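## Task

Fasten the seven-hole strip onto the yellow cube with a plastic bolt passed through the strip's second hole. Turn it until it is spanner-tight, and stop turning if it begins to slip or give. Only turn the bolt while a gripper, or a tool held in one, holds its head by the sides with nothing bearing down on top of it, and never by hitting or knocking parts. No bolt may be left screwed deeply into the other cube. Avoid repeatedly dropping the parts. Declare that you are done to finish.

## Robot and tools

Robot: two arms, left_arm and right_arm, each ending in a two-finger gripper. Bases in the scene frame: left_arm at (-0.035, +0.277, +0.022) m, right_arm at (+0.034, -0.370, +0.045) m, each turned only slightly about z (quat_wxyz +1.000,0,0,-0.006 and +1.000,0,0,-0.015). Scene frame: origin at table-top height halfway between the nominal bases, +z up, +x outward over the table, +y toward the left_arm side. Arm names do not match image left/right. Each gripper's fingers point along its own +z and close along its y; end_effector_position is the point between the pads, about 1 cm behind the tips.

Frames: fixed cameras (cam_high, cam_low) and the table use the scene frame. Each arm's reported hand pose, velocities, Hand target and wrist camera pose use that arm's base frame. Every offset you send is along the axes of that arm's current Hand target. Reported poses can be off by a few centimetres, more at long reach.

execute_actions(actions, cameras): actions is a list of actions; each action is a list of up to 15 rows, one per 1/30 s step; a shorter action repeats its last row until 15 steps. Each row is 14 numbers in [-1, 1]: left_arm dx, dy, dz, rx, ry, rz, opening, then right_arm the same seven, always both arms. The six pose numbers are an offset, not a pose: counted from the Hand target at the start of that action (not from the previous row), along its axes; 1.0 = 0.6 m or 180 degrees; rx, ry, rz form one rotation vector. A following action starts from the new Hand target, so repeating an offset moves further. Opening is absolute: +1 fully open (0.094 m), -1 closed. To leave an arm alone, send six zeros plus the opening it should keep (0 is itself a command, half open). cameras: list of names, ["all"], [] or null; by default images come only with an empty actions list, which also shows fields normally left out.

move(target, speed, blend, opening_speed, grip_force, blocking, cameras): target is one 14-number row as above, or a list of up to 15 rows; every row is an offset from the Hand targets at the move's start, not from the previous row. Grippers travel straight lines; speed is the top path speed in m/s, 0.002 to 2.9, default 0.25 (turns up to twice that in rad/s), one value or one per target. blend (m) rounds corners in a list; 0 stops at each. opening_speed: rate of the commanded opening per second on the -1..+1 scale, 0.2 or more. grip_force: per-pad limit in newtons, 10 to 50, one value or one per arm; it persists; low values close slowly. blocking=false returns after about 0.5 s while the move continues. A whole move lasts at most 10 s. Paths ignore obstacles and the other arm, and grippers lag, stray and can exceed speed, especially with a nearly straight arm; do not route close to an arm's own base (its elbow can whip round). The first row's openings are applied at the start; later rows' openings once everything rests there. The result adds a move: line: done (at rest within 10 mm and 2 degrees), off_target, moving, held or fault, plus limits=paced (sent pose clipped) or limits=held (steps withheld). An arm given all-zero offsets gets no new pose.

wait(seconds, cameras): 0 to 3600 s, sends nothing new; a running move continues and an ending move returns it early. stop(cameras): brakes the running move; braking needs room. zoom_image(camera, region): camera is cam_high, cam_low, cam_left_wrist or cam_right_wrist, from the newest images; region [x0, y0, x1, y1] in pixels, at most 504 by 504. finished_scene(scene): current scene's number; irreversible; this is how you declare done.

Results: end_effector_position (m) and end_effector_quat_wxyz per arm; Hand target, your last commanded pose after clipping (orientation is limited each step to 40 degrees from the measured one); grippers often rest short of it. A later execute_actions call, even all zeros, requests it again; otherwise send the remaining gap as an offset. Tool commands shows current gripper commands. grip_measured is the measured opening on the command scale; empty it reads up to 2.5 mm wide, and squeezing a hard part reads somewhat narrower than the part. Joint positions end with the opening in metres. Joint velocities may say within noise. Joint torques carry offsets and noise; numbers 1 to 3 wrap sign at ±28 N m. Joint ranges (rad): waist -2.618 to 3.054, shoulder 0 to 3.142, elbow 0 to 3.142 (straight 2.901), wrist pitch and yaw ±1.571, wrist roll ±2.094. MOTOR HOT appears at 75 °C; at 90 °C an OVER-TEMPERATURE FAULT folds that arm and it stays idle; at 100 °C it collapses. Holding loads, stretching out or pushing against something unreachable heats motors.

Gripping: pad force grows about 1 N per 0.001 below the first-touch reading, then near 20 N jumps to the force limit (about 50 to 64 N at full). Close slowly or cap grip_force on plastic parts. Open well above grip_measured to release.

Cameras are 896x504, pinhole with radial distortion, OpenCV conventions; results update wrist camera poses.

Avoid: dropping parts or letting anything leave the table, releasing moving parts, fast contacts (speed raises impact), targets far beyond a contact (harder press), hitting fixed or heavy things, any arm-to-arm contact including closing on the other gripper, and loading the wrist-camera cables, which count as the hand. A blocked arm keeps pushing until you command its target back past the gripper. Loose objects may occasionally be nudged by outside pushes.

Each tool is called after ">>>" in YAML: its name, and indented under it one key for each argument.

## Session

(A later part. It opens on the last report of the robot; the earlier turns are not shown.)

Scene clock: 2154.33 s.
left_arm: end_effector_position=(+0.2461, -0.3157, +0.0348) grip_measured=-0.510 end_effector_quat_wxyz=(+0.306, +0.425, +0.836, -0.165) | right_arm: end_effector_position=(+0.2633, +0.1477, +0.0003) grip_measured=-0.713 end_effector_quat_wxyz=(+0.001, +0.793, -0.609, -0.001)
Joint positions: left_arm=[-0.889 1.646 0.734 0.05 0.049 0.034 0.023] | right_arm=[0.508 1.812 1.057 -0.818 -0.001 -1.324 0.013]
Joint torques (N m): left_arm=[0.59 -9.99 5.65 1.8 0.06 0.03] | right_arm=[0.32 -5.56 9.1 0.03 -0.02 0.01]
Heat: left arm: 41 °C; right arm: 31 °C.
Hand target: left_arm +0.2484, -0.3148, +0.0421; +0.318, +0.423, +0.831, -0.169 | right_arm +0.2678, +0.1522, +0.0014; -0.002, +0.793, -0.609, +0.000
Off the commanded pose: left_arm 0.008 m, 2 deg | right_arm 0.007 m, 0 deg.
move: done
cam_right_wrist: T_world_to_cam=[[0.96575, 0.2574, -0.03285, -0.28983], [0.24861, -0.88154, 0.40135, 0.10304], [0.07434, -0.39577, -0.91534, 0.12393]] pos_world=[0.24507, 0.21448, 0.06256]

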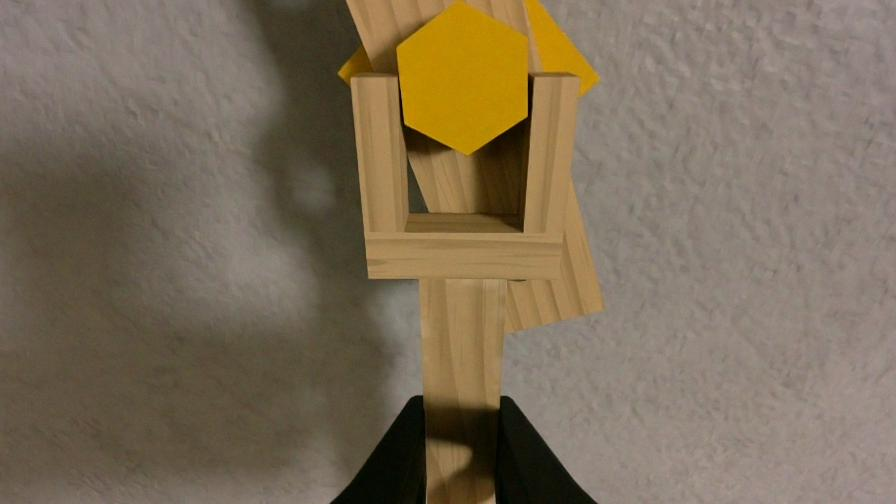

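>>> move:
  target: [0,0,0,0,0,0,-0.65,-0.009,0.001,-0.002,0,0,0,-0.9]
  speed: 0.03
  cameras: ["cam_right_wrist", "cam_low"]

>>> zoom_image:
  camera: "cam_low"
  region: [380, 160, 500, 240]

Scene clock: 2157.03 s.
left_arm: end_effector_position=(+0.2457, -0.3160, +0.0348) grip_measured=-0.510 end_effector_quat_wxyz=(+0.306, +0.426, +0.835, -0.166) | right_arm: end_effector_position=(+0.2607, +0.1523, +0.0003) grip_measured=-0.713 end_effector_quat_wxyz=(+0.001, +0.793, -0.609, -0.001)
Joint positions: left_arm=[-0.889 1.646 0.734 0.05 0.051 0.036 0.023] | right_arm=[0.525 1.812 1.057 -0.818 0 -1.306 0.013]
Joint torques (N m): left_arm=[0.62 -10.02 5.67 1.81 0.02 0.02] | right_arm=[0.32 -5.53 9.66 -0.02 -0.02 0.01]
Heat: left arm: 41 °C; right arm: 31 °C.
Hand target: left_arm +0.2484, -0.3148, +0.0421; +0.318, +0.423, +0.831, -0.169 | right_arm +0.2658, +0.1573, +0.0027; -0.002, +0.793, -0.609, +0.000
Off the commanded pose: left_arm 0.008 m, 2 deg | right_arm 0.008 m, 0 deg.
move: done
cam_right_wrist: T_world_to_cam=[[0.96585, 0.25702, -0.03277, -0.28845], [0.24821, -0.88152, 0.40163, 0.10781], [0.07434, -0.39605, -0.91521, 0.126]] pos_world=[0.24247, 0.21908, 0.06256]
Images, in order (width x height): cam_low 896x504, cam_right_wrist 896x504.

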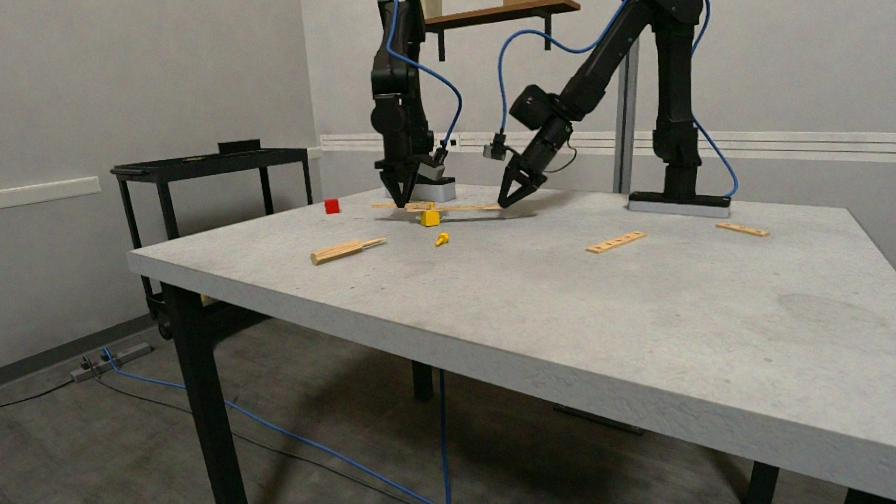

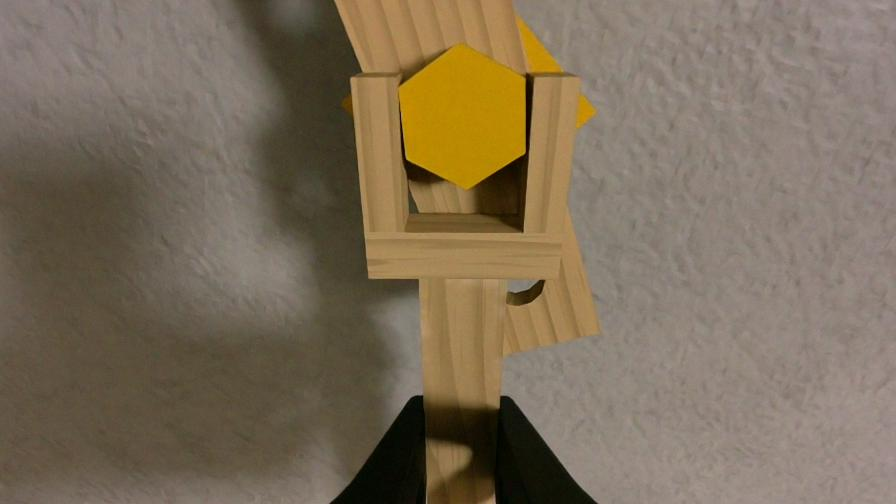

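Scaled by 4.200.

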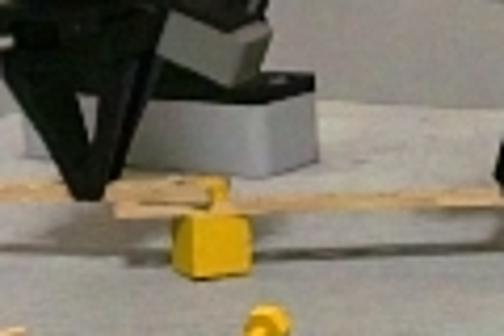

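>>> move:
  target: [0,0,0,0,0,0,-0.65,-0.001,0.0144,0,0,0,0.0444,-0.9]
  speed: 0.03
  cameras: ["cam_right_wrist"]

Scene clock: 2166.00 s.
left_arm: end_effector_position=(+0.2465, -0.3153, +0.0348) grip_measured=-0.510 end_effector_quat_wxyz=(+0.306, +0.425, +0.835, -0.165) | right_arm: end_effector_position=(+0.2587, +0.1530, +0.0003) grip_measured=-0.713 end_effector_quat_wxyz=(+0.004, +0.760, -0.650, +0.002)
Joint positions: left_arm=[-0.887 1.646 0.734 0.05 0.051 0.036 0.023] | right_arm=[0.534 1.812 1.057 -0.823 0.006 -1.192 0.013]
Joint torques (N m): left_arm=[0.46 -10 5.71 1.8 0.04 0.02] | right_arm=[0.34 -7.69 6.32 0.1 -0.09 0.33]
Heat: left arm: 41 °C; right arm: 31 °C.
Hand target: left_arm +0.2484, -0.3148, +0.0421; +0.318, +0.423, +0.831, -0.169 | right_arm +0.2574, +0.1557, +0.0026; -0.002, +0.749, -0.663, +0.000
Off the commanded pose: left_arm 0.008 m, 2 deg | right_arm 0.004 m, 2 deg.
move: done
cam_right_wrist: T_world_to_cam=[[0.98741, 0.15417, -0.0354, -0.27657], [0.15507, -0.89934, 0.40882, 0.13573], [0.03119, -0.40916, -0.91193, 0.13965]] pos_world=[0.24768, 0.22185, 0.06207]

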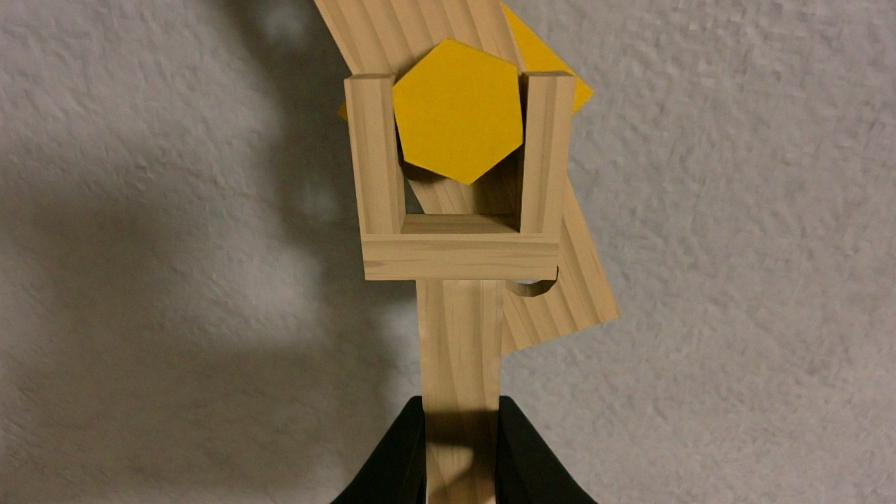

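>>> move:
  target: [0,0,0,0,0,0,-0.65,-0.001,0.0108,0,0,0,0.0333,-0.9]
  speed: 0.03
  cameras: ["cam_right_wrist"]

>>> zoom_image:
  camera: "cam_right_wrist"
  region: [320, 0, 620, 280]

Scene clock: 2172.33 s.
left_arm: end_effector_position=(+0.2468, -0.3148, +0.0345) grip_measured=-0.510 end_effector_quat_wxyz=(+0.307, +0.430, +0.834, -0.163) | right_arm: end_effector_position=(+0.2531, +0.1519, +0.0002) grip_measured=-0.713 end_effector_quat_wxyz=(+0.010, +0.735, -0.678, +0.004)
Joint positions: left_arm=[-0.885 1.646 0.734 0.049 0.051 0.047 0.023] | right_arm=[0.546 1.801 1.043 -0.828 0.014 -1.104 0.013]
Joint torques (N m): left_arm=[0.32 -10 5.75 1.82 0.03 -0.1] | right_arm=[0.23 -8.28 5.48 0.14 -0.18 0.58]
Heat: left arm: 41 °C; right arm: 31 °C.
Hand target: left_arm +0.2484, -0.3148, +0.0421; +0.318, +0.423, +0.831, -0.169 | right_arm +0.2508, +0.1555, +0.0026; -0.002, +0.713, -0.701, +0.000
Off the commanded pose: left_arm 0.008 m, 2 deg | right_arm 0.005 m, 4 deg.
move: off_target (right_arm)
cam_right_wrist: T_world_to_cam=[[0.99614, 0.07851, -0.03914, -0.26163], [0.08769, -0.90343, 0.41966, 0.15339], [-0.00241, -0.42147, -0.90684, 0.14954]] pos_world=[0.24753, 0.22215, 0.061]

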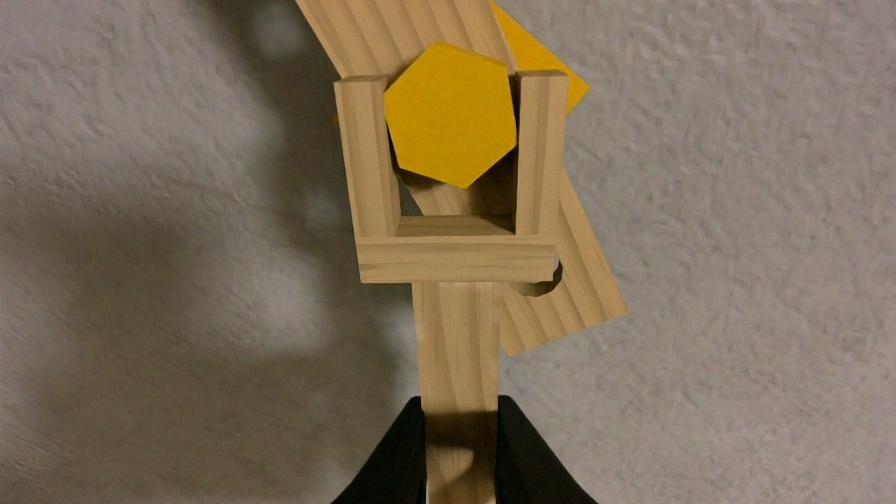

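Scaled by 1.680.

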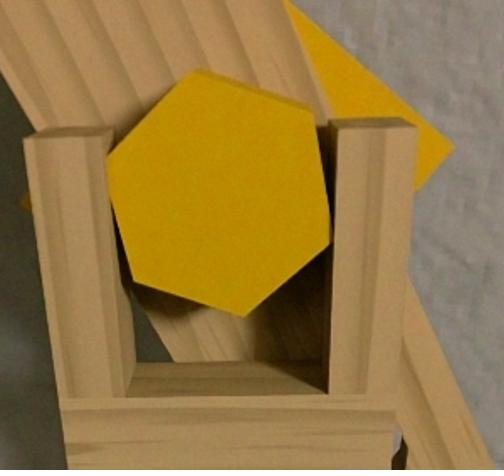

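>>> move:
  target: [0,0,0,0,0,0,-0.65,-0.001,0.009,0,0,0,0.0278,-0.9]
  speed: 0.03
  cameras: ["cam_right_wrist", "cam_left_wrist"]

>>> zoom_image:
  camera: "cam_right_wrist"
  region: [320, 0, 620, 280]

Scene clock: 2190.70 s.
left_arm: end_effector_position=(+0.2460, -0.3139, +0.0335) grip_measured=-0.510 end_effector_quat_wxyz=(+0.305, +0.433, +0.833, -0.161) | right_arm: end_effector_position=(+0.2468, +0.1515, +0.0003) grip_measured=-0.713 end_effector_quat_wxyz=(+0.012, +0.709, -0.706, +0.007)
Joint positions: left_arm=[-0.885 1.646 0.732 0.046 0.051 0.055 0.023] | right_arm=[0.559 1.786 1.024 -0.829 0.019 -1.016 0.013]
Joint torques (N m): left_arm=[0.28 -9.95 5.78 1.83 0.04 -0.16] | right_arm=[0.06 -8.09 5.6 0.17 -0.24 0.68]
Heat: left arm: 41 °C; right arm: 31 °C.
Hand target: left_arm +0.2483, -0.3148, +0.0421; +0.318, +0.423, +0.831, -0.169 | right_arm +0.2454, +0.1560, +0.0026; -0.002, +0.682, -0.731, +0.000
Off the commanded pose: left_arm 0.009 m, 2 deg | right_arm 0.005 m, 5 deg.
move: off_target (right_arm)
cam_left_wrist: T_world_to_cam=[[-0.81848, -0.57451, -0.00504, 0.02067], [-0.55253, 0.78951, -0.26718, 0.42935], [0.15748, -0.2159, -0.96363, 0.01486]] pos_world=[0.25181, -0.32389, 0.12914]
cam_right_wrist: T_world_to_cam=[[0.99924, 0.00338, -0.03878, -0.2447], [0.01959, -0.90451, 0.42599, 0.17049], [-0.03364, -0.42643, -0.9039, 0.1579]] pos_world=[0.24649, 0.22237, 0.06061]
Images, in order (width x height): cam_left_wrist 896x504, cam_right_wrist 896x504.

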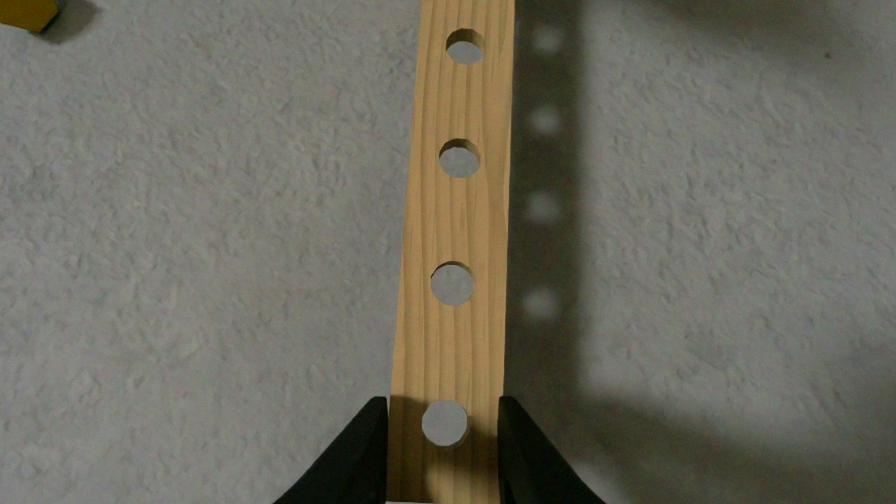

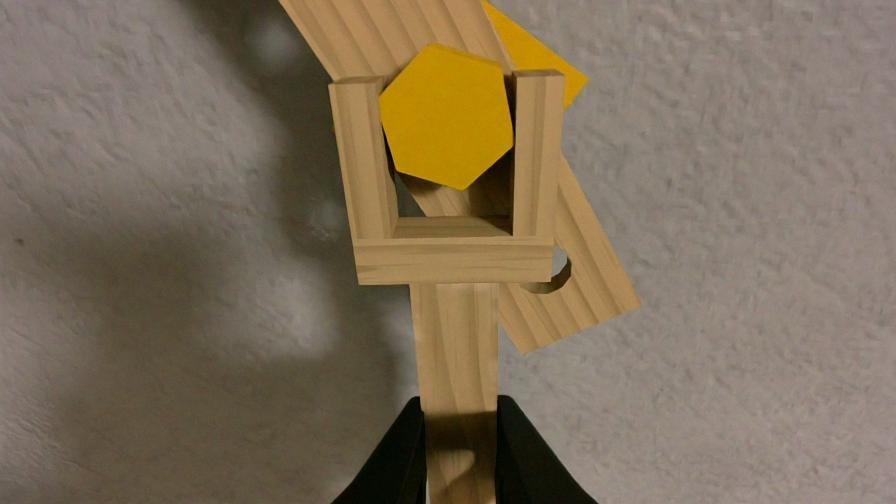

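Scaled by 1.680.

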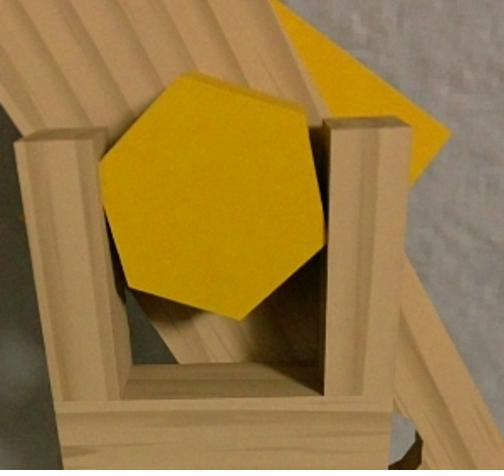

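>>> move:
  target: [0,0,0,0,0,0,-0.65,-0.001,0.0072,0,0,0,0.0222,-0.9]
  speed: 0.03
  cameras: ["cam_right_wrist"]

>>> zoom_image:
  camera: "cam_right_wrist"
  region: [320, 0, 620, 280]

Scene clock: 2201.53 s.
left_arm: end_effector_position=(+0.2460, -0.3138, +0.0334) grip_measured=-0.510 end_effector_quat_wxyz=(+0.305, +0.434, +0.832, -0.160) | right_arm: end_effector_position=(+0.2420, +0.1512, +0.0004) grip_measured=-0.713 end_effector_quat_wxyz=(+0.015, +0.686, -0.727, +0.008)
Joint positions: left_arm=[-0.885 1.646 0.732 0.046 0.051 0.057 0.023] | right_arm=[0.568 1.776 1.011 -0.832 0.02 -0.945 0.013]
Joint torques (N m): left_arm=[0.29 -9.95 5.71 1.83 0.06 -0.21] | right_arm=[0.13 -8.01 5.56 0.21 -0.27 0.77]
Heat: left arm: 41 °C; right arm: 31 °C.
Hand target: left_arm +0.2483, -0.3148, +0.0421; +0.318, +0.423, +0.831, -0.169 | right_arm +0.2412, +0.1569, +0.0026; -0.002, +0.656, -0.755, +0.000
Off the commanded pose: left_arm 0.009 m, 2 deg | right_arm 0.006 m, 5 deg.
move: off_target (right_arm)
cam_right_wrist: T_world_to_cam=[[0.99749, -0.05853, -0.03983, -0.23012], [-0.03573, -0.90194, 0.43038, 0.18323], [-0.06111, -0.42788, -0.90177, 0.16461]] pos_world=[0.24616, 0.22222, 0.06042]

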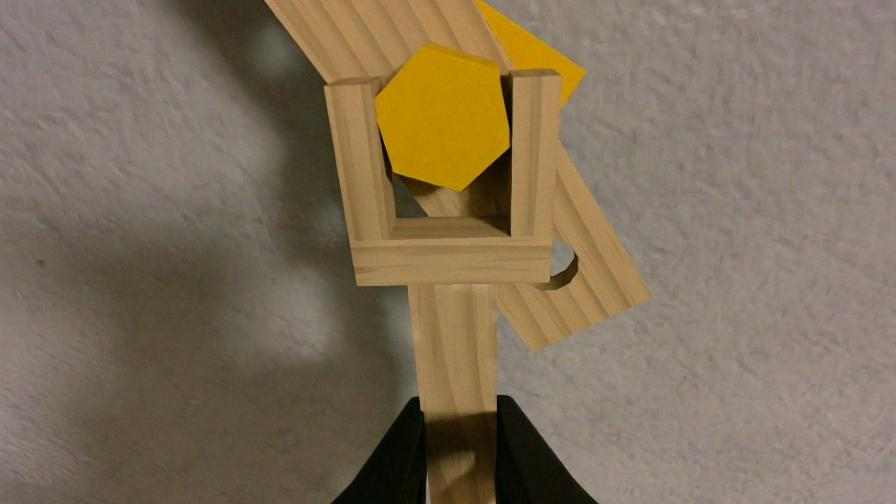

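Scaled by 1.680.

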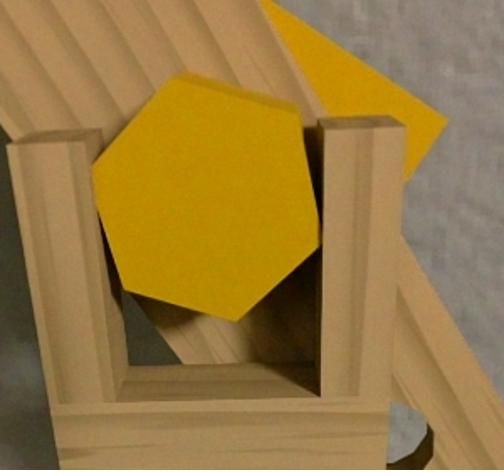

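>>> move:
  target: [0,0,0,0,0,0,-0.65,-0.0026,-0.0232,-0.003,0,0,-0.0722,-0.9]
  speed: 0.04
  cameras: ["cam_right_wrist"]

Scene clock: 2212.97 s.
left_arm: end_effector_position=(+0.2450, -0.3153, +0.0340) grip_measured=-0.510 end_effector_quat_wxyz=(+0.303, +0.429, +0.834, -0.167) | right_arm: end_effector_position=(+0.2486, +0.1508, +0.0020) grip_measured=-0.714 end_effector_quat_wxyz=(+0.006, +0.734, -0.679, +0.006)
Joint positions: left_arm=[-0.885 1.646 0.732 0.049 0.061 0.042 0.023] | right_arm=[0.551 1.776 1.019 -0.822 0.014 -1.097 0.013]
Joint torques (N m): left_arm=[0.29 -9.96 5.78 1.82 -0.06 -0.04] | right_arm=[-0.51 -5.29 9.58 0.03 -0.18 -0.15]
Heat: left arm: 41 °C; right arm: 31 °C.
Hand target: left_arm +0.2484, -0.3148, +0.0421; +0.318, +0.423, +0.831, -0.168 | right_arm +0.2552, +0.1565, +0.0045; -0.002, +0.737, -0.676, +0.000
Off the commanded pose: left_arm 0.009 m, 2 deg | right_arm 0.009 m, 1 deg.
move: done
cam_right_wrist: T_world_to_cam=[[0.99655, 0.07674, -0.03166, -0.25685], [0.08295, -0.90522, 0.41678, 0.1534], [0.00332, -0.41797, -0.90846, 0.14878]] pos_world=[0.24275, 0.22076, 0.06309]

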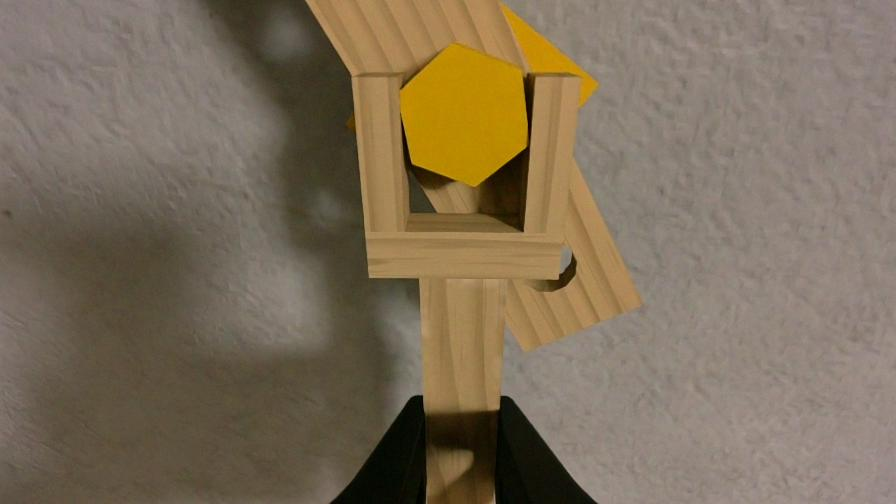

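>>> move:
  target: [0,0,0,0,0,0,-0.65,0.02,0.008,-0.001,0,0,0,-0.9]
  speed: 0.03
  cameras: ["cam_right_wrist"]

Scene clock: 2221.07 s.
left_arm: end_effector_position=(+0.2472, -0.3180, +0.0370) grip_measured=-0.510 end_effector_quat_wxyz=(+0.311, +0.427, +0.831, -0.171) | right_arm: end_effector_position=(+0.2524, +0.1467, +0.0020) grip_measured=-0.714 end_effector_quat_wxyz=(+0.002, +0.736, -0.677, +0.001)
Joint positions: left_arm=[-0.885 1.646 0.732 0.067 0.061 0.042 0.023] | right_arm=[0.525 1.776 1.019 -0.818 0.003 -1.13 0.013]
Joint torques (N m): left_arm=[0.25 -9.98 5.75 1.66 -0.09 -0.03] | right_arm=[-0.81 -8.01 5.86 0.05 -0.06 -0.12]
Heat: left arm: 41 °C; right arm: 31 °C.
Hand target: left_arm +0.2484, -0.3148, +0.0421; +0.319, +0.423, +0.831, -0.168 | right_arm +0.2515, +0.1442, +0.0050; -0.002, +0.737, -0.676, +0.000
Off the commanded pose: left_arm 0.006 m, 1 deg | right_arm 0.004 m, 1 deg.
move: done
cam_right_wrist: T_world_to_cam=[[0.9959, 0.08429, -0.03281, -0.26125], [0.09035, -0.90944, 0.4059, 0.14813], [0.00438, -0.4072, -0.91333, 0.14526]] pos_world=[0.24616, 0.21589, 0.06397]

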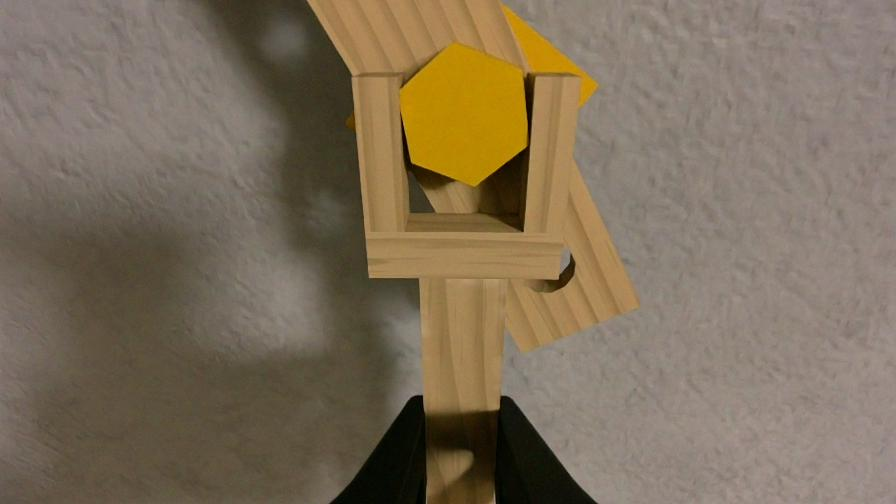

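>>> move:
  target: [0,0,0,0,0,0,-0.65,-0.006,-0.0085,0.001,0,0,-0.027,-0.9]
  speed: 0.03
  cameras: ["cam_right_wrist"]

>>> zoom_image:
  camera: "cam_right_wrist"
  region: [320, 0, 620, 280]

Scene clock: 2227.33 s.
left_arm: end_effector_position=(+0.2462, -0.3173, +0.0360) grip_measured=-0.510 end_effector_quat_wxyz=(+0.308, +0.428, +0.832, -0.170) | right_arm: end_effector_position=(+0.2535, +0.1469, +0.0020) grip_measured=-0.714 end_effector_quat_wxyz=(+0.000, +0.763, -0.646, +0.002)
Joint positions: left_arm=[-0.885 1.646 0.732 0.061 0.062 0.042 0.023] | right_arm=[0.524 1.776 1.019 -0.814 0.003 -1.213 0.013]
Joint torques (N m): left_arm=[0.24 -9.94 5.81 1.69 -0.06 -0.04] | right_arm=[-0.42 -6.17 8.18 -0.01 -0.05 -0.12]
Heat: left arm: 41 °C; right arm: 31 °C.
Hand target: left_arm +0.2483, -0.3149, +0.0421; +0.318, +0.423, +0.831, -0.169 | right_arm +0.2562, +0.1482, +0.0044; -0.002, +0.765, -0.644, +0.000
Off the commanded pose: left_arm 0.007 m, 1 deg | right_arm 0.004 m, 0 deg.
move: done
cam_right_wrist: T_world_to_cam=[[0.98588, 0.16489, -0.02926, -0.27163], [0.16253, -0.9, 0.40445, 0.12859], [0.04036, -0.40349, -0.91409, 0.13568]] pos_world=[0.24141, 0.21527, 0.06407]

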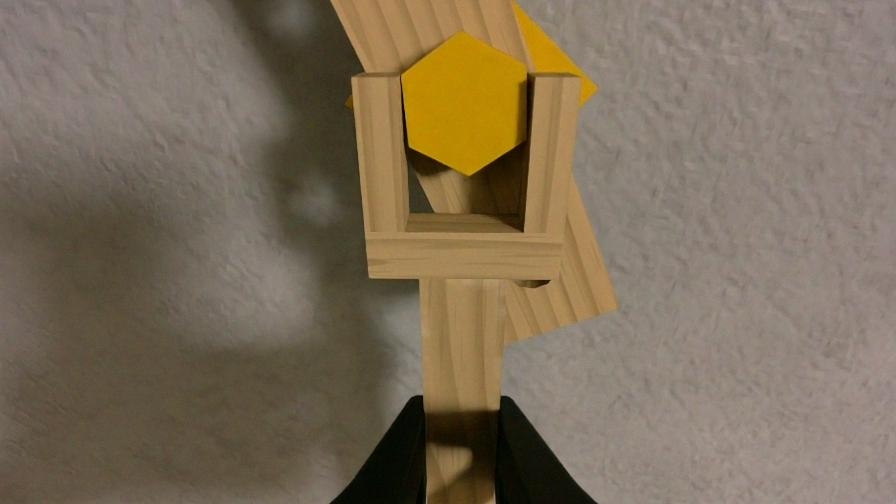

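Scaled by 1.680.

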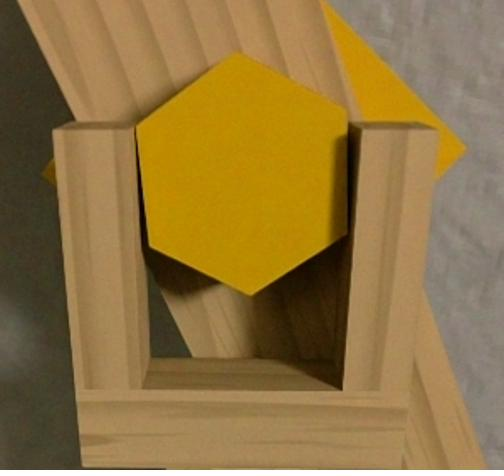

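>>> move:
  target: [0,0,0,0,0,0,-0.65,0.02,0.004,0,0,0,0,-0.9]
  speed: 0.04
  cameras: ["cam_right_wrist"]

Scene clock: 2229.97 s.
left_arm: end_effector_position=(+0.2467, -0.3170, +0.0360) grip_measured=-0.510 end_effector_quat_wxyz=(+0.309, +0.428, +0.833, -0.169) | right_arm: end_effector_position=(+0.2589, +0.1375, +0.0020) grip_measured=-0.714 end_effector_quat_wxyz=(+0.000, +0.764, -0.645, +0.002)
Joint positions: left_arm=[-0.885 1.646 0.732 0.061 0.059 0.041 0.023] | right_arm=[0.487 1.776 1.019 -0.813 0.003 -1.252 0.013]
Joint torques (N m): left_arm=[0.23 -9.98 5.85 1.69 -0.03 -0.04] | right_arm=[-0.36 -7.91 5.75 0.03 -0.06 -0.06]
Heat: left arm: 40 °C; right arm: 31 °C.
Hand target: left_arm +0.2484, -0.3149, +0.0421; +0.319, +0.423, +0.831, -0.169 | right_arm +0.2559, +0.1359, +0.0044; -0.002, +0.765, -0.644, +0.000
Off the commanded pose: left_arm 0.007 m, 1 deg | right_arm 0.004 m, 0 deg.
move: done
cam_right_wrist: T_world_to_cam=[[0.98545, 0.16756, -0.02867, -0.27569], [0.16474, -0.89968, 0.40428, 0.11869], [0.04194, -0.40312, -0.91419, 0.13122]] pos_world=[0.24662, 0.20588, 0.06407]

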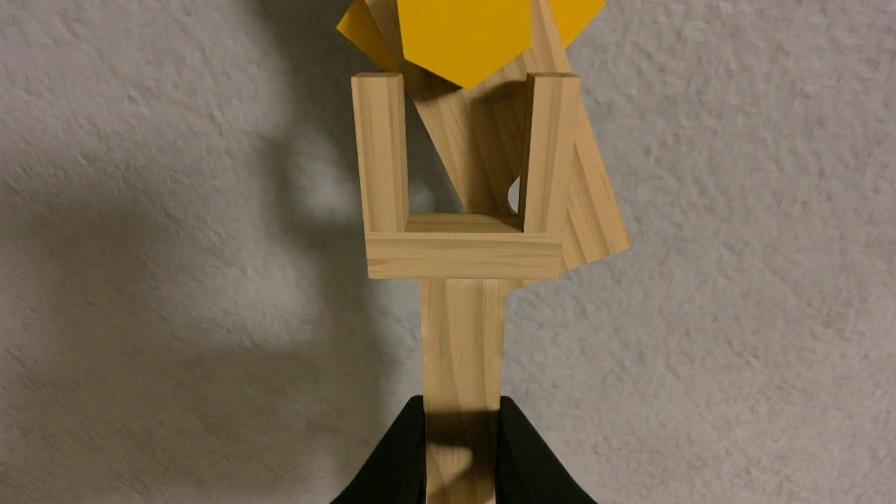

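>>> move:
  target:
    - [0,0,0,0,0,0,-0.65,0.037,0,-0.003,0,0,0,-0.9]
    - [0,0,0,0,0,0,-0.65,0.045,0,-0.07,0,0,0,-0.9]
    - [0,0,0,0,0,0,-0.65,0.13,-0.02,-0.07,0,0,0,-0.9]
    - [0,0,0,0,0,0,-0.65,0.13,-0.02,0.055,0,0,0,-0.9]
  speed: [0.04,0.1,0.15,0.06]
  blend: [0,0.01,0.01,0]
  cameras: ["cam_right_wrist"]

Scene clock: 2238.33 s.
left_arm: end_effector_position=(+0.2467, -0.3170, +0.0360) grip_measured=-0.510 end_effector_quat_wxyz=(+0.309, +0.428, +0.833, -0.169) | right_arm: end_effector_position=(+0.2859, +0.0610, -0.0233) grip_measured=-0.714 end_effector_quat_wxyz=(-0.007, +0.763, -0.646, +0.008)
Joint positions: left_arm=[-0.885 1.646 0.732 0.061 0.059 0.041 0.023] | right_arm=[0.209 1.812 0.946 -0.684 0.004 -1.528 0.013]
Joint torques (N m): left_arm=[0.23 -9.96 5.78 1.72 -0.06 -0.03] | right_arm=[-0.09 -5.44 5.52 0.12 -0.08 -0.07]
Heat: left arm: 40 °C; right arm: 31 °C.
Hand target: left_arm +0.2483, -0.3149, +0.0421; +0.318, +0.423, +0.831, -0.169 | right_arm +0.2811, +0.0612, -0.0288; -0.002, +0.765, -0.644, +0.000
Off the commanded pose: left_arm 0.007 m, 1 deg | right_arm 0.007 m, 1 deg.
move: done
cam_right_wrist: T_world_to_cam=[[0.98618, 0.16537, -0.01037, -0.28995], [0.15536, -0.90109, 0.40484, 0.05837], [0.0576, -0.40085, -0.91433, 0.07144]] pos_world=[0.27276, 0.12918, 0.03868]

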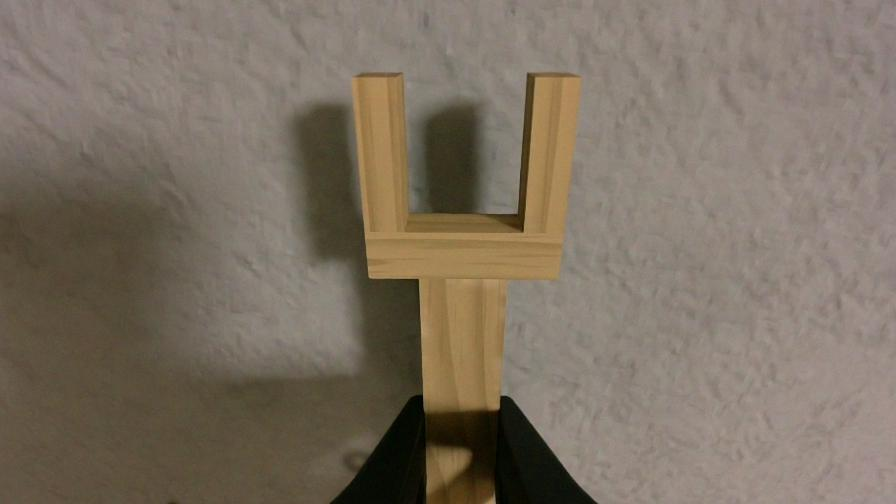

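>>> move:
  target: [0,0,0,0,0,0,-0.65,0,0,0.0175,0,0,0,-0.9]
  speed: 0.03
  cameras: ["cam_right_wrist", "cam_low"]

>>> zoom_image:
  camera: "cam_low"
  region: [330, 160, 530, 260]

Scene clock: 2241.10 s.
left_arm: end_effector_position=(+0.2467, -0.3170, +0.0360) grip_measured=-0.510 end_effector_quat_wxyz=(+0.309, +0.428, +0.833, -0.169) | right_arm: end_effector_position=(+0.2854, +0.0609, -0.0333) grip_measured=-0.714 end_effector_quat_wxyz=(-0.006, +0.763, -0.646, +0.007)
Joint positions: left_arm=[-0.885 1.646 0.732 0.061 0.059 0.041 0.023] | right_arm=[0.209 1.837 0.93 -0.646 0.004 -1.528 0.013]
Joint torques (N m): left_arm=[0.28 -9.94 5.78 1.71 -0.03 -0.01] | right_arm=[-0.06 -5.44 5.26 0.19 -0.08 -0.07]
Heat: left arm: 40 °C; right arm: 31 °C.
Hand target: left_arm +0.2483, -0.3149, +0.0421; +0.318, +0.423, +0.831, -0.169 | right_arm +0.2812, +0.0613, -0.0392; -0.002, +0.765, -0.644, +0.000
Off the commanded pose: left_arm 0.007 m, 1 deg | right_arm 0.007 m, 1 deg.
move: done
cam_right_wrist: T_world_to_cam=[[0.98615, 0.16533, -0.01339, -0.28954], [0.15653, -0.90083, 0.40498, 0.06203], [0.0549, -0.40147, -0.91423, 0.06309]] pos_world=[0.27235, 0.12908, 0.02868]
Images, in order (width x height): cam_low 896x504, cam_right_wrist 896x504.

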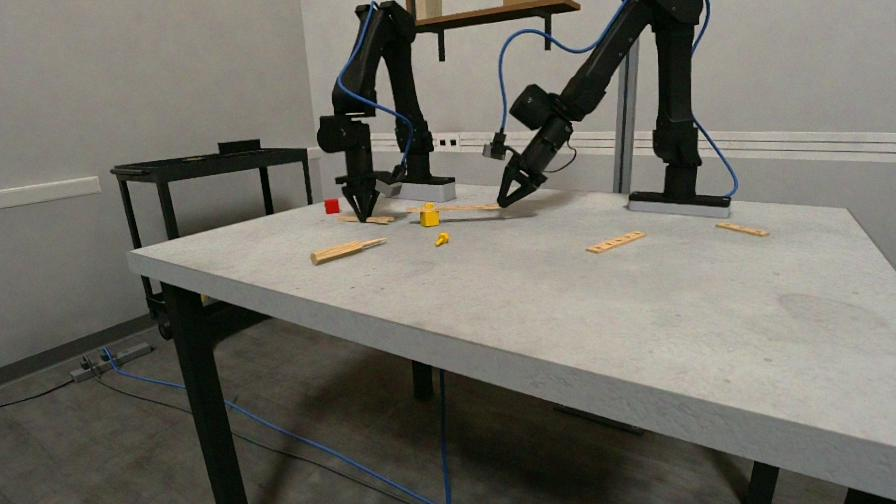

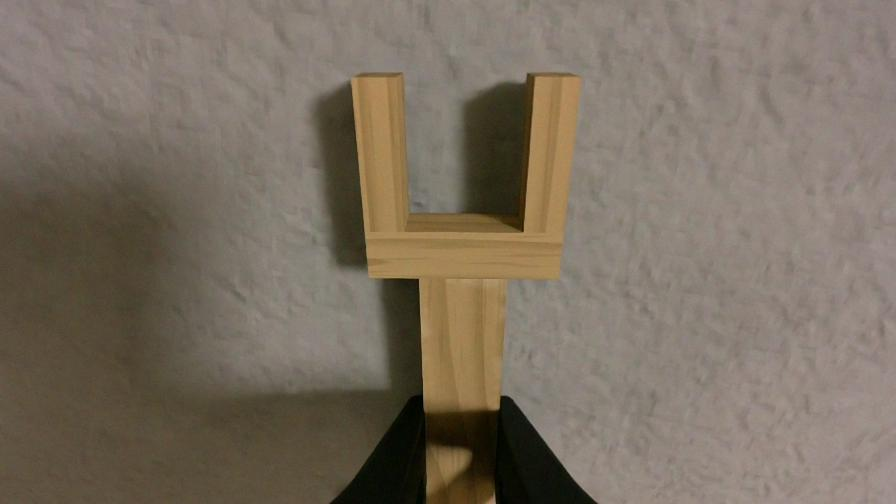

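Scaled by 2.520.

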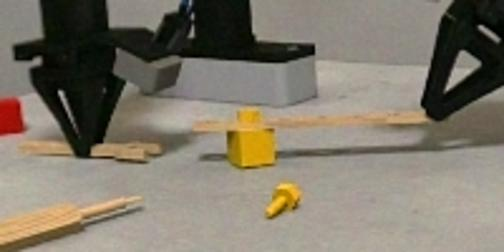

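>>> move:
  target: [0,0,0,0,0,0,-0.65,0,0,0.005,0,0,0,-0.9]
  speed: 0.02
  cameras: ["cam_right_wrist"]

Scene clock: 2243.93 s.
left_arm: end_effector_position=(+0.2467, -0.3170, +0.0360) grip_measured=-0.510 end_effector_quat_wxyz=(+0.309, +0.428, +0.833, -0.169) | right_arm: end_effector_position=(+0.2865, +0.0610, -0.0340) grip_measured=-0.714 end_effector_quat_wxyz=(-0.007, +0.763, -0.646, +0.008)
Joint positions: left_arm=[-0.885 1.646 0.732 0.061 0.059 0.041 0.023] | right_arm=[0.209 1.84 0.93 -0.64 0.005 -1.528 0.013]
Joint torques (N m): left_arm=[0.28 -10 5.81 1.71 -0.05 -0.04] | right_arm=[-0.09 -5.07 4.89 0.25 -0.09 -0.07]
Heat: left arm: 40 °C; right arm: 31 °C.
Hand target: left_arm +0.2483, -0.3149, +0.0421; +0.318, +0.423, +0.831, -0.169 | right_arm +0.2811, +0.0613, -0.0423; -0.002, +0.765, -0.644, +0.000
Off the commanded pose: left_arm 0.007 m, 1 deg | right_arm 0.010 m, 1 deg.
move: done
cam_right_wrist: T_world_to_cam=[[0.98618, 0.16538, -0.00995, -0.29057], [0.15515, -0.90081, 0.40555, 0.06262], [0.05811, -0.40149, -0.91402, 0.06156]] pos_world=[0.27326, 0.12918, 0.02798]

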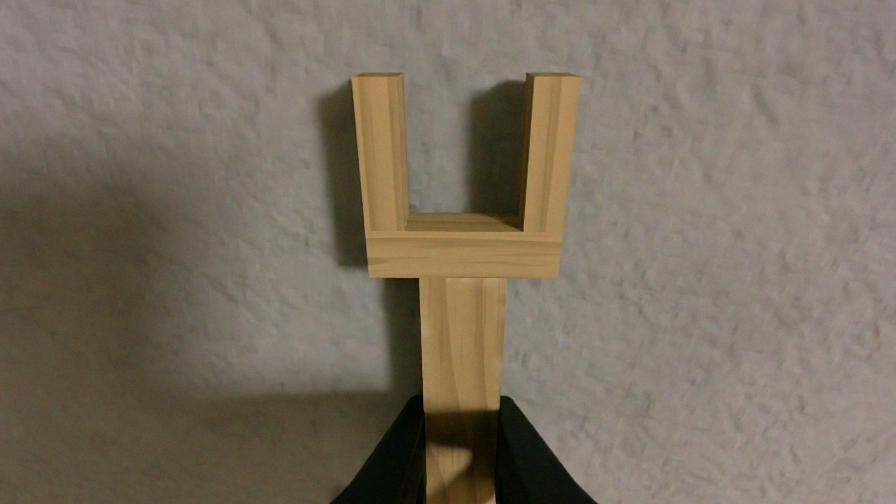

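Contact reached. Open gently, lift straight up.

>>> move:
  target: [0,0,0,0,0,0,-0.65,0,0,0,0,0,0,-0.3]
  opening_speed: 0.3

>>> move:
  target: [0,0,0,0,0,0,-0.65,0,0,-0.2,0,0,0,-0.3]
  speed: 0.1
  cameras: ["cam_right_wrist"]

Scene clock: 2248.80 s.
left_arm: end_effector_position=(+0.2467, -0.3170, +0.0360) grip_measured=-0.510 end_effector_quat_wxyz=(+0.309, +0.428, +0.833, -0.169) | right_arm: end_effector_position=(+0.2888, +0.0615, -0.0350) grip_measured=-0.302 end_effector_quat_wxyz=(-0.010, +0.763, -0.646, +0.011)
Joint positions: left_arm=[-0.885 1.646 0.732 0.061 0.059 0.041 0.023] | right_arm=[0.209 1.844 0.93 -0.628 0.005 -1.528 0.033]
Joint torques (N m): left_arm=[0.24 -10.02 5.82 1.7 -0.05 -0.03] | right_arm=[-0.09 -5.38 4.89 0.16 -0.1 -0.07]
Heat: left arm: 39 °C; right arm: 31 °C.
Hand target: left_arm +0.2483, -0.3149, +0.0421; +0.318, +0.423, +0.831, -0.169 | right_arm +0.2812, +0.0614, -0.0423; -0.002, +0.765, -0.644, +0.000
Off the commanded pose: left_arm 0.007 m, 1 deg | right_arm 0.011 m, 2 deg.
move: done

Scene clock: 2250.77 s.
left_arm: end_effector_position=(+0.2467, -0.3170, +0.0360) grip_measured=-0.510 end_effector_quat_wxyz=(+0.309, +0.428, +0.833, -0.169) | right_arm: end_effector_position=(+0.2755, +0.0586, +0.0663) grip_measured=-0.302 end_effector_quat_wxyz=(+0.013, +0.764, -0.646, -0.007)
Joint positions: left_arm=[-0.885 1.646 0.732 0.061 0.059 0.041 0.023] | right_arm=[0.209 1.666 1.167 -1.099 0.005 -1.528 0.033]
Joint torques (N m): left_arm=[0.28 -9.99 5.78 1.73 -0.06 -0.02] | right_arm=[-0.17 -7.46 9.89 -0.11 -0.09 -0.08]
Heat: left arm: 39 °C; right arm: 31 °C.
Hand target: left_arm +0.2483, -0.3149, +0.0421; +0.318, +0.423, +0.831, -0.169 | right_arm +0.2808, +0.0609, +0.0777; -0.002, +0.765, -0.644, +0.000
Off the commanded pose: left_arm 0.007 m, 1 deg | right_arm 0.013 m, 2 deg.
move: off_target (right_arm)
cam_right_wrist: T_world_to_cam=[[0.98442, 0.16575, -0.05872, -0.27462], [0.17522, -0.89657, 0.40676, 0.01572], [0.01477, -0.41071, -0.91165, 0.16517]] pos_world=[0.26515, 0.12745, 0.12806]

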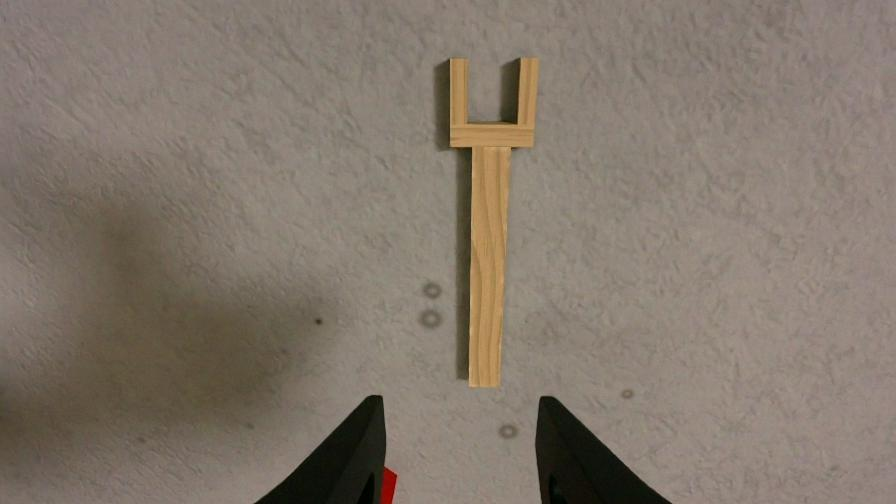

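>>> move:
  target: [0.0205,0.0005,0.015,0,0,0,-0.65,0,0,0,0,0,0,-0.3]
  speed: 0.03
  grip_force: [20, 50]
  cameras: ["cam_left_wrist", "cam_low"]

>>> zoom_image:
  camera: "cam_low"
  region: [360, 160, 560, 260]

Scene clock: 2267.17 s.
left_arm: end_effector_position=(+0.2446, -0.3141, +0.0308) grip_measured=-0.491 end_effector_quat_wxyz=(+0.316, +0.426, +0.830, -0.172) | right_arm: end_effector_position=(+0.2753, +0.0586, +0.0663) grip_measured=-0.302 end_effector_quat_wxyz=(+0.013, +0.764, -0.646, -0.007)
Joint positions: left_arm=[-0.885 1.646 0.692 0.116 0.058 0.041 0.024] | right_arm=[0.209 1.666 1.167 -1.1 0.005 -1.528 0.033]
Joint torques (N m): left_arm=[0.43 -6.71 5.65 1.94 -0.03 -0.03] | right_arm=[-0.17 -7.46 9.84 -0.1 -0.09 -0.08]
Heat: left arm: 39 °C; right arm: 30 °C.
Hand target: left_arm +0.2467, -0.3123, +0.0272; +0.318, +0.423, +0.831, -0.169 | right_arm +0.2808, +0.0609, +0.0777; -0.002, +0.765, -0.644, +0.000
Off the commanded pose: left_arm 0.005 m, 1 deg | right_arm 0.013 m, 2 deg.
grip_force (N): 20, 50
move: done
cam_left_wrist: T_world_to_cam=[[-0.81548, -0.57874, 0.00706, 0.01688], [-0.55449, 0.7777, -0.29619, 0.42558], [0.16593, -0.24546, -0.9551, 0.00091]] pos_world=[0.2496, -0.32098, 0.1268]
Images, in order (width x height): cam_low 896x504, cam_left_wrist 896x504.

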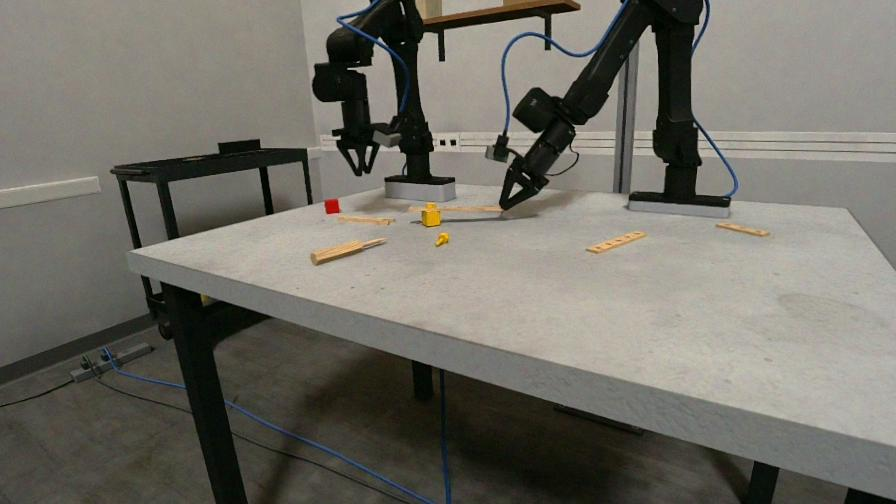

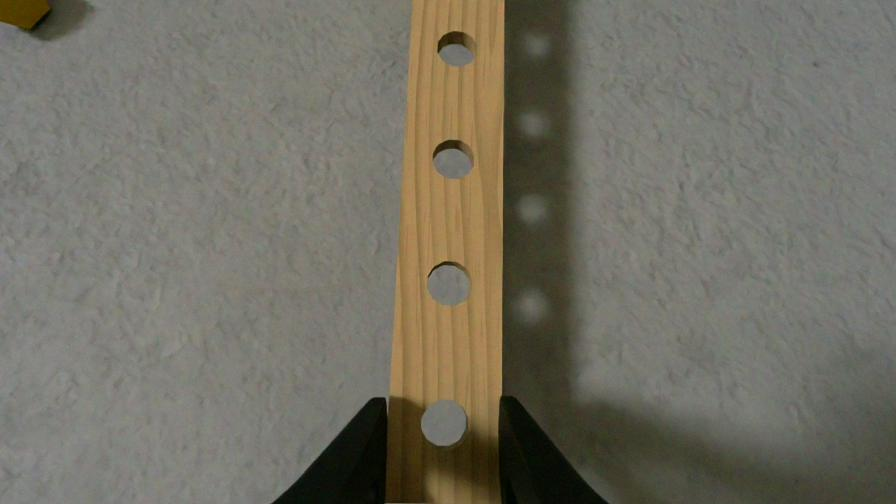

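Scaled by 2.520.

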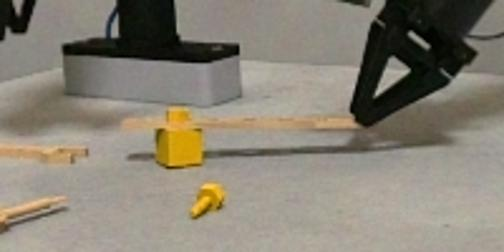

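>>> move:
  target: [0.0205,0.0005,0.015,0,0,0,-0.65,0,0,0,0,0,0,-0.3]
  speed: 0.03
  cameras: ["cam_left_wrist", "cam_low"]

>>> zoom_image:
  camera: "cam_low"
  region: [360, 160, 560, 260]

Scene clock: 2271.60 s.
left_arm: end_effector_position=(+0.2441, -0.3136, +0.0178) grip_measured=-0.491 end_effector_quat_wxyz=(+0.320, +0.426, +0.828, -0.174) | right_arm: end_effector_position=(+0.2753, +0.0586, +0.0663) grip_measured=-0.302 end_effector_quat_wxyz=(+0.013, +0.764, -0.646, -0.007)
Joint positions: left_arm=[-0.885 1.685 0.656 0.202 0.058 0.041 0.024] | right_arm=[0.209 1.666 1.167 -1.1 0.005 -1.528 0.033]
Joint torques (N m): left_arm=[0.53 -6.72 5.26 1.77 -0.02 -0.01] | right_arm=[-0.18 -7.47 9.87 -0.09 -0.1 -0.08]
Heat: left arm: 39 °C; right arm: 30 °C.
Hand target: left_arm +0.2450, -0.3097, +0.0123; +0.319, +0.423, +0.831, -0.169 | right_arm +0.2808, +0.0609, +0.0777; -0.002, +0.765, -0.644, +0.000
Off the commanded pose: left_arm 0.007 m, 1 deg | right_arm 0.013 m, 2 deg.
grip_force (N): 20, 50
move: done
cam_left_wrist: T_world_to_cam=[[-0.81552, -0.57869, 0.00638, 0.01693], [-0.55246, 0.77518, -0.3064, 0.41995], [0.17236, -0.2534, -0.95188, -0.01552]] pos_world=[0.24849, -0.31967, 0.11379]
Images, in order (width x height): cam_low 896x504, cam_left_wrist 896x504.

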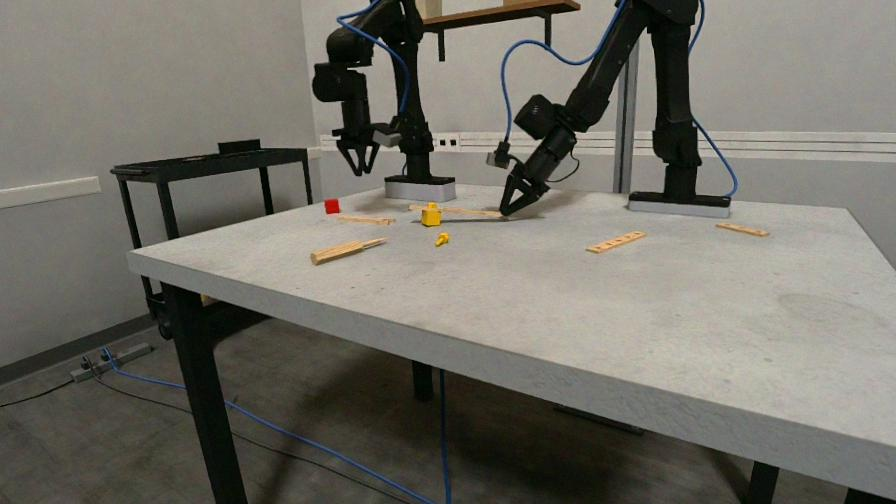

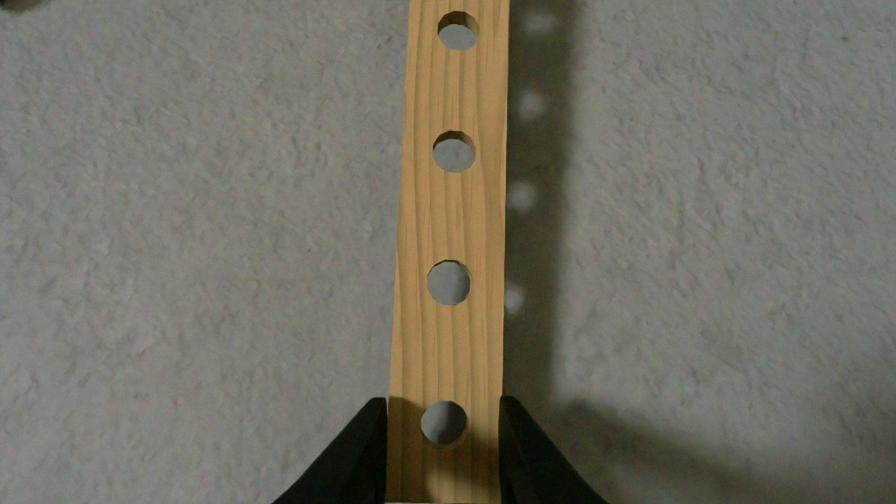

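Scaled by 2.520.

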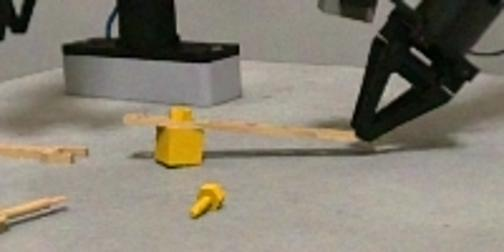

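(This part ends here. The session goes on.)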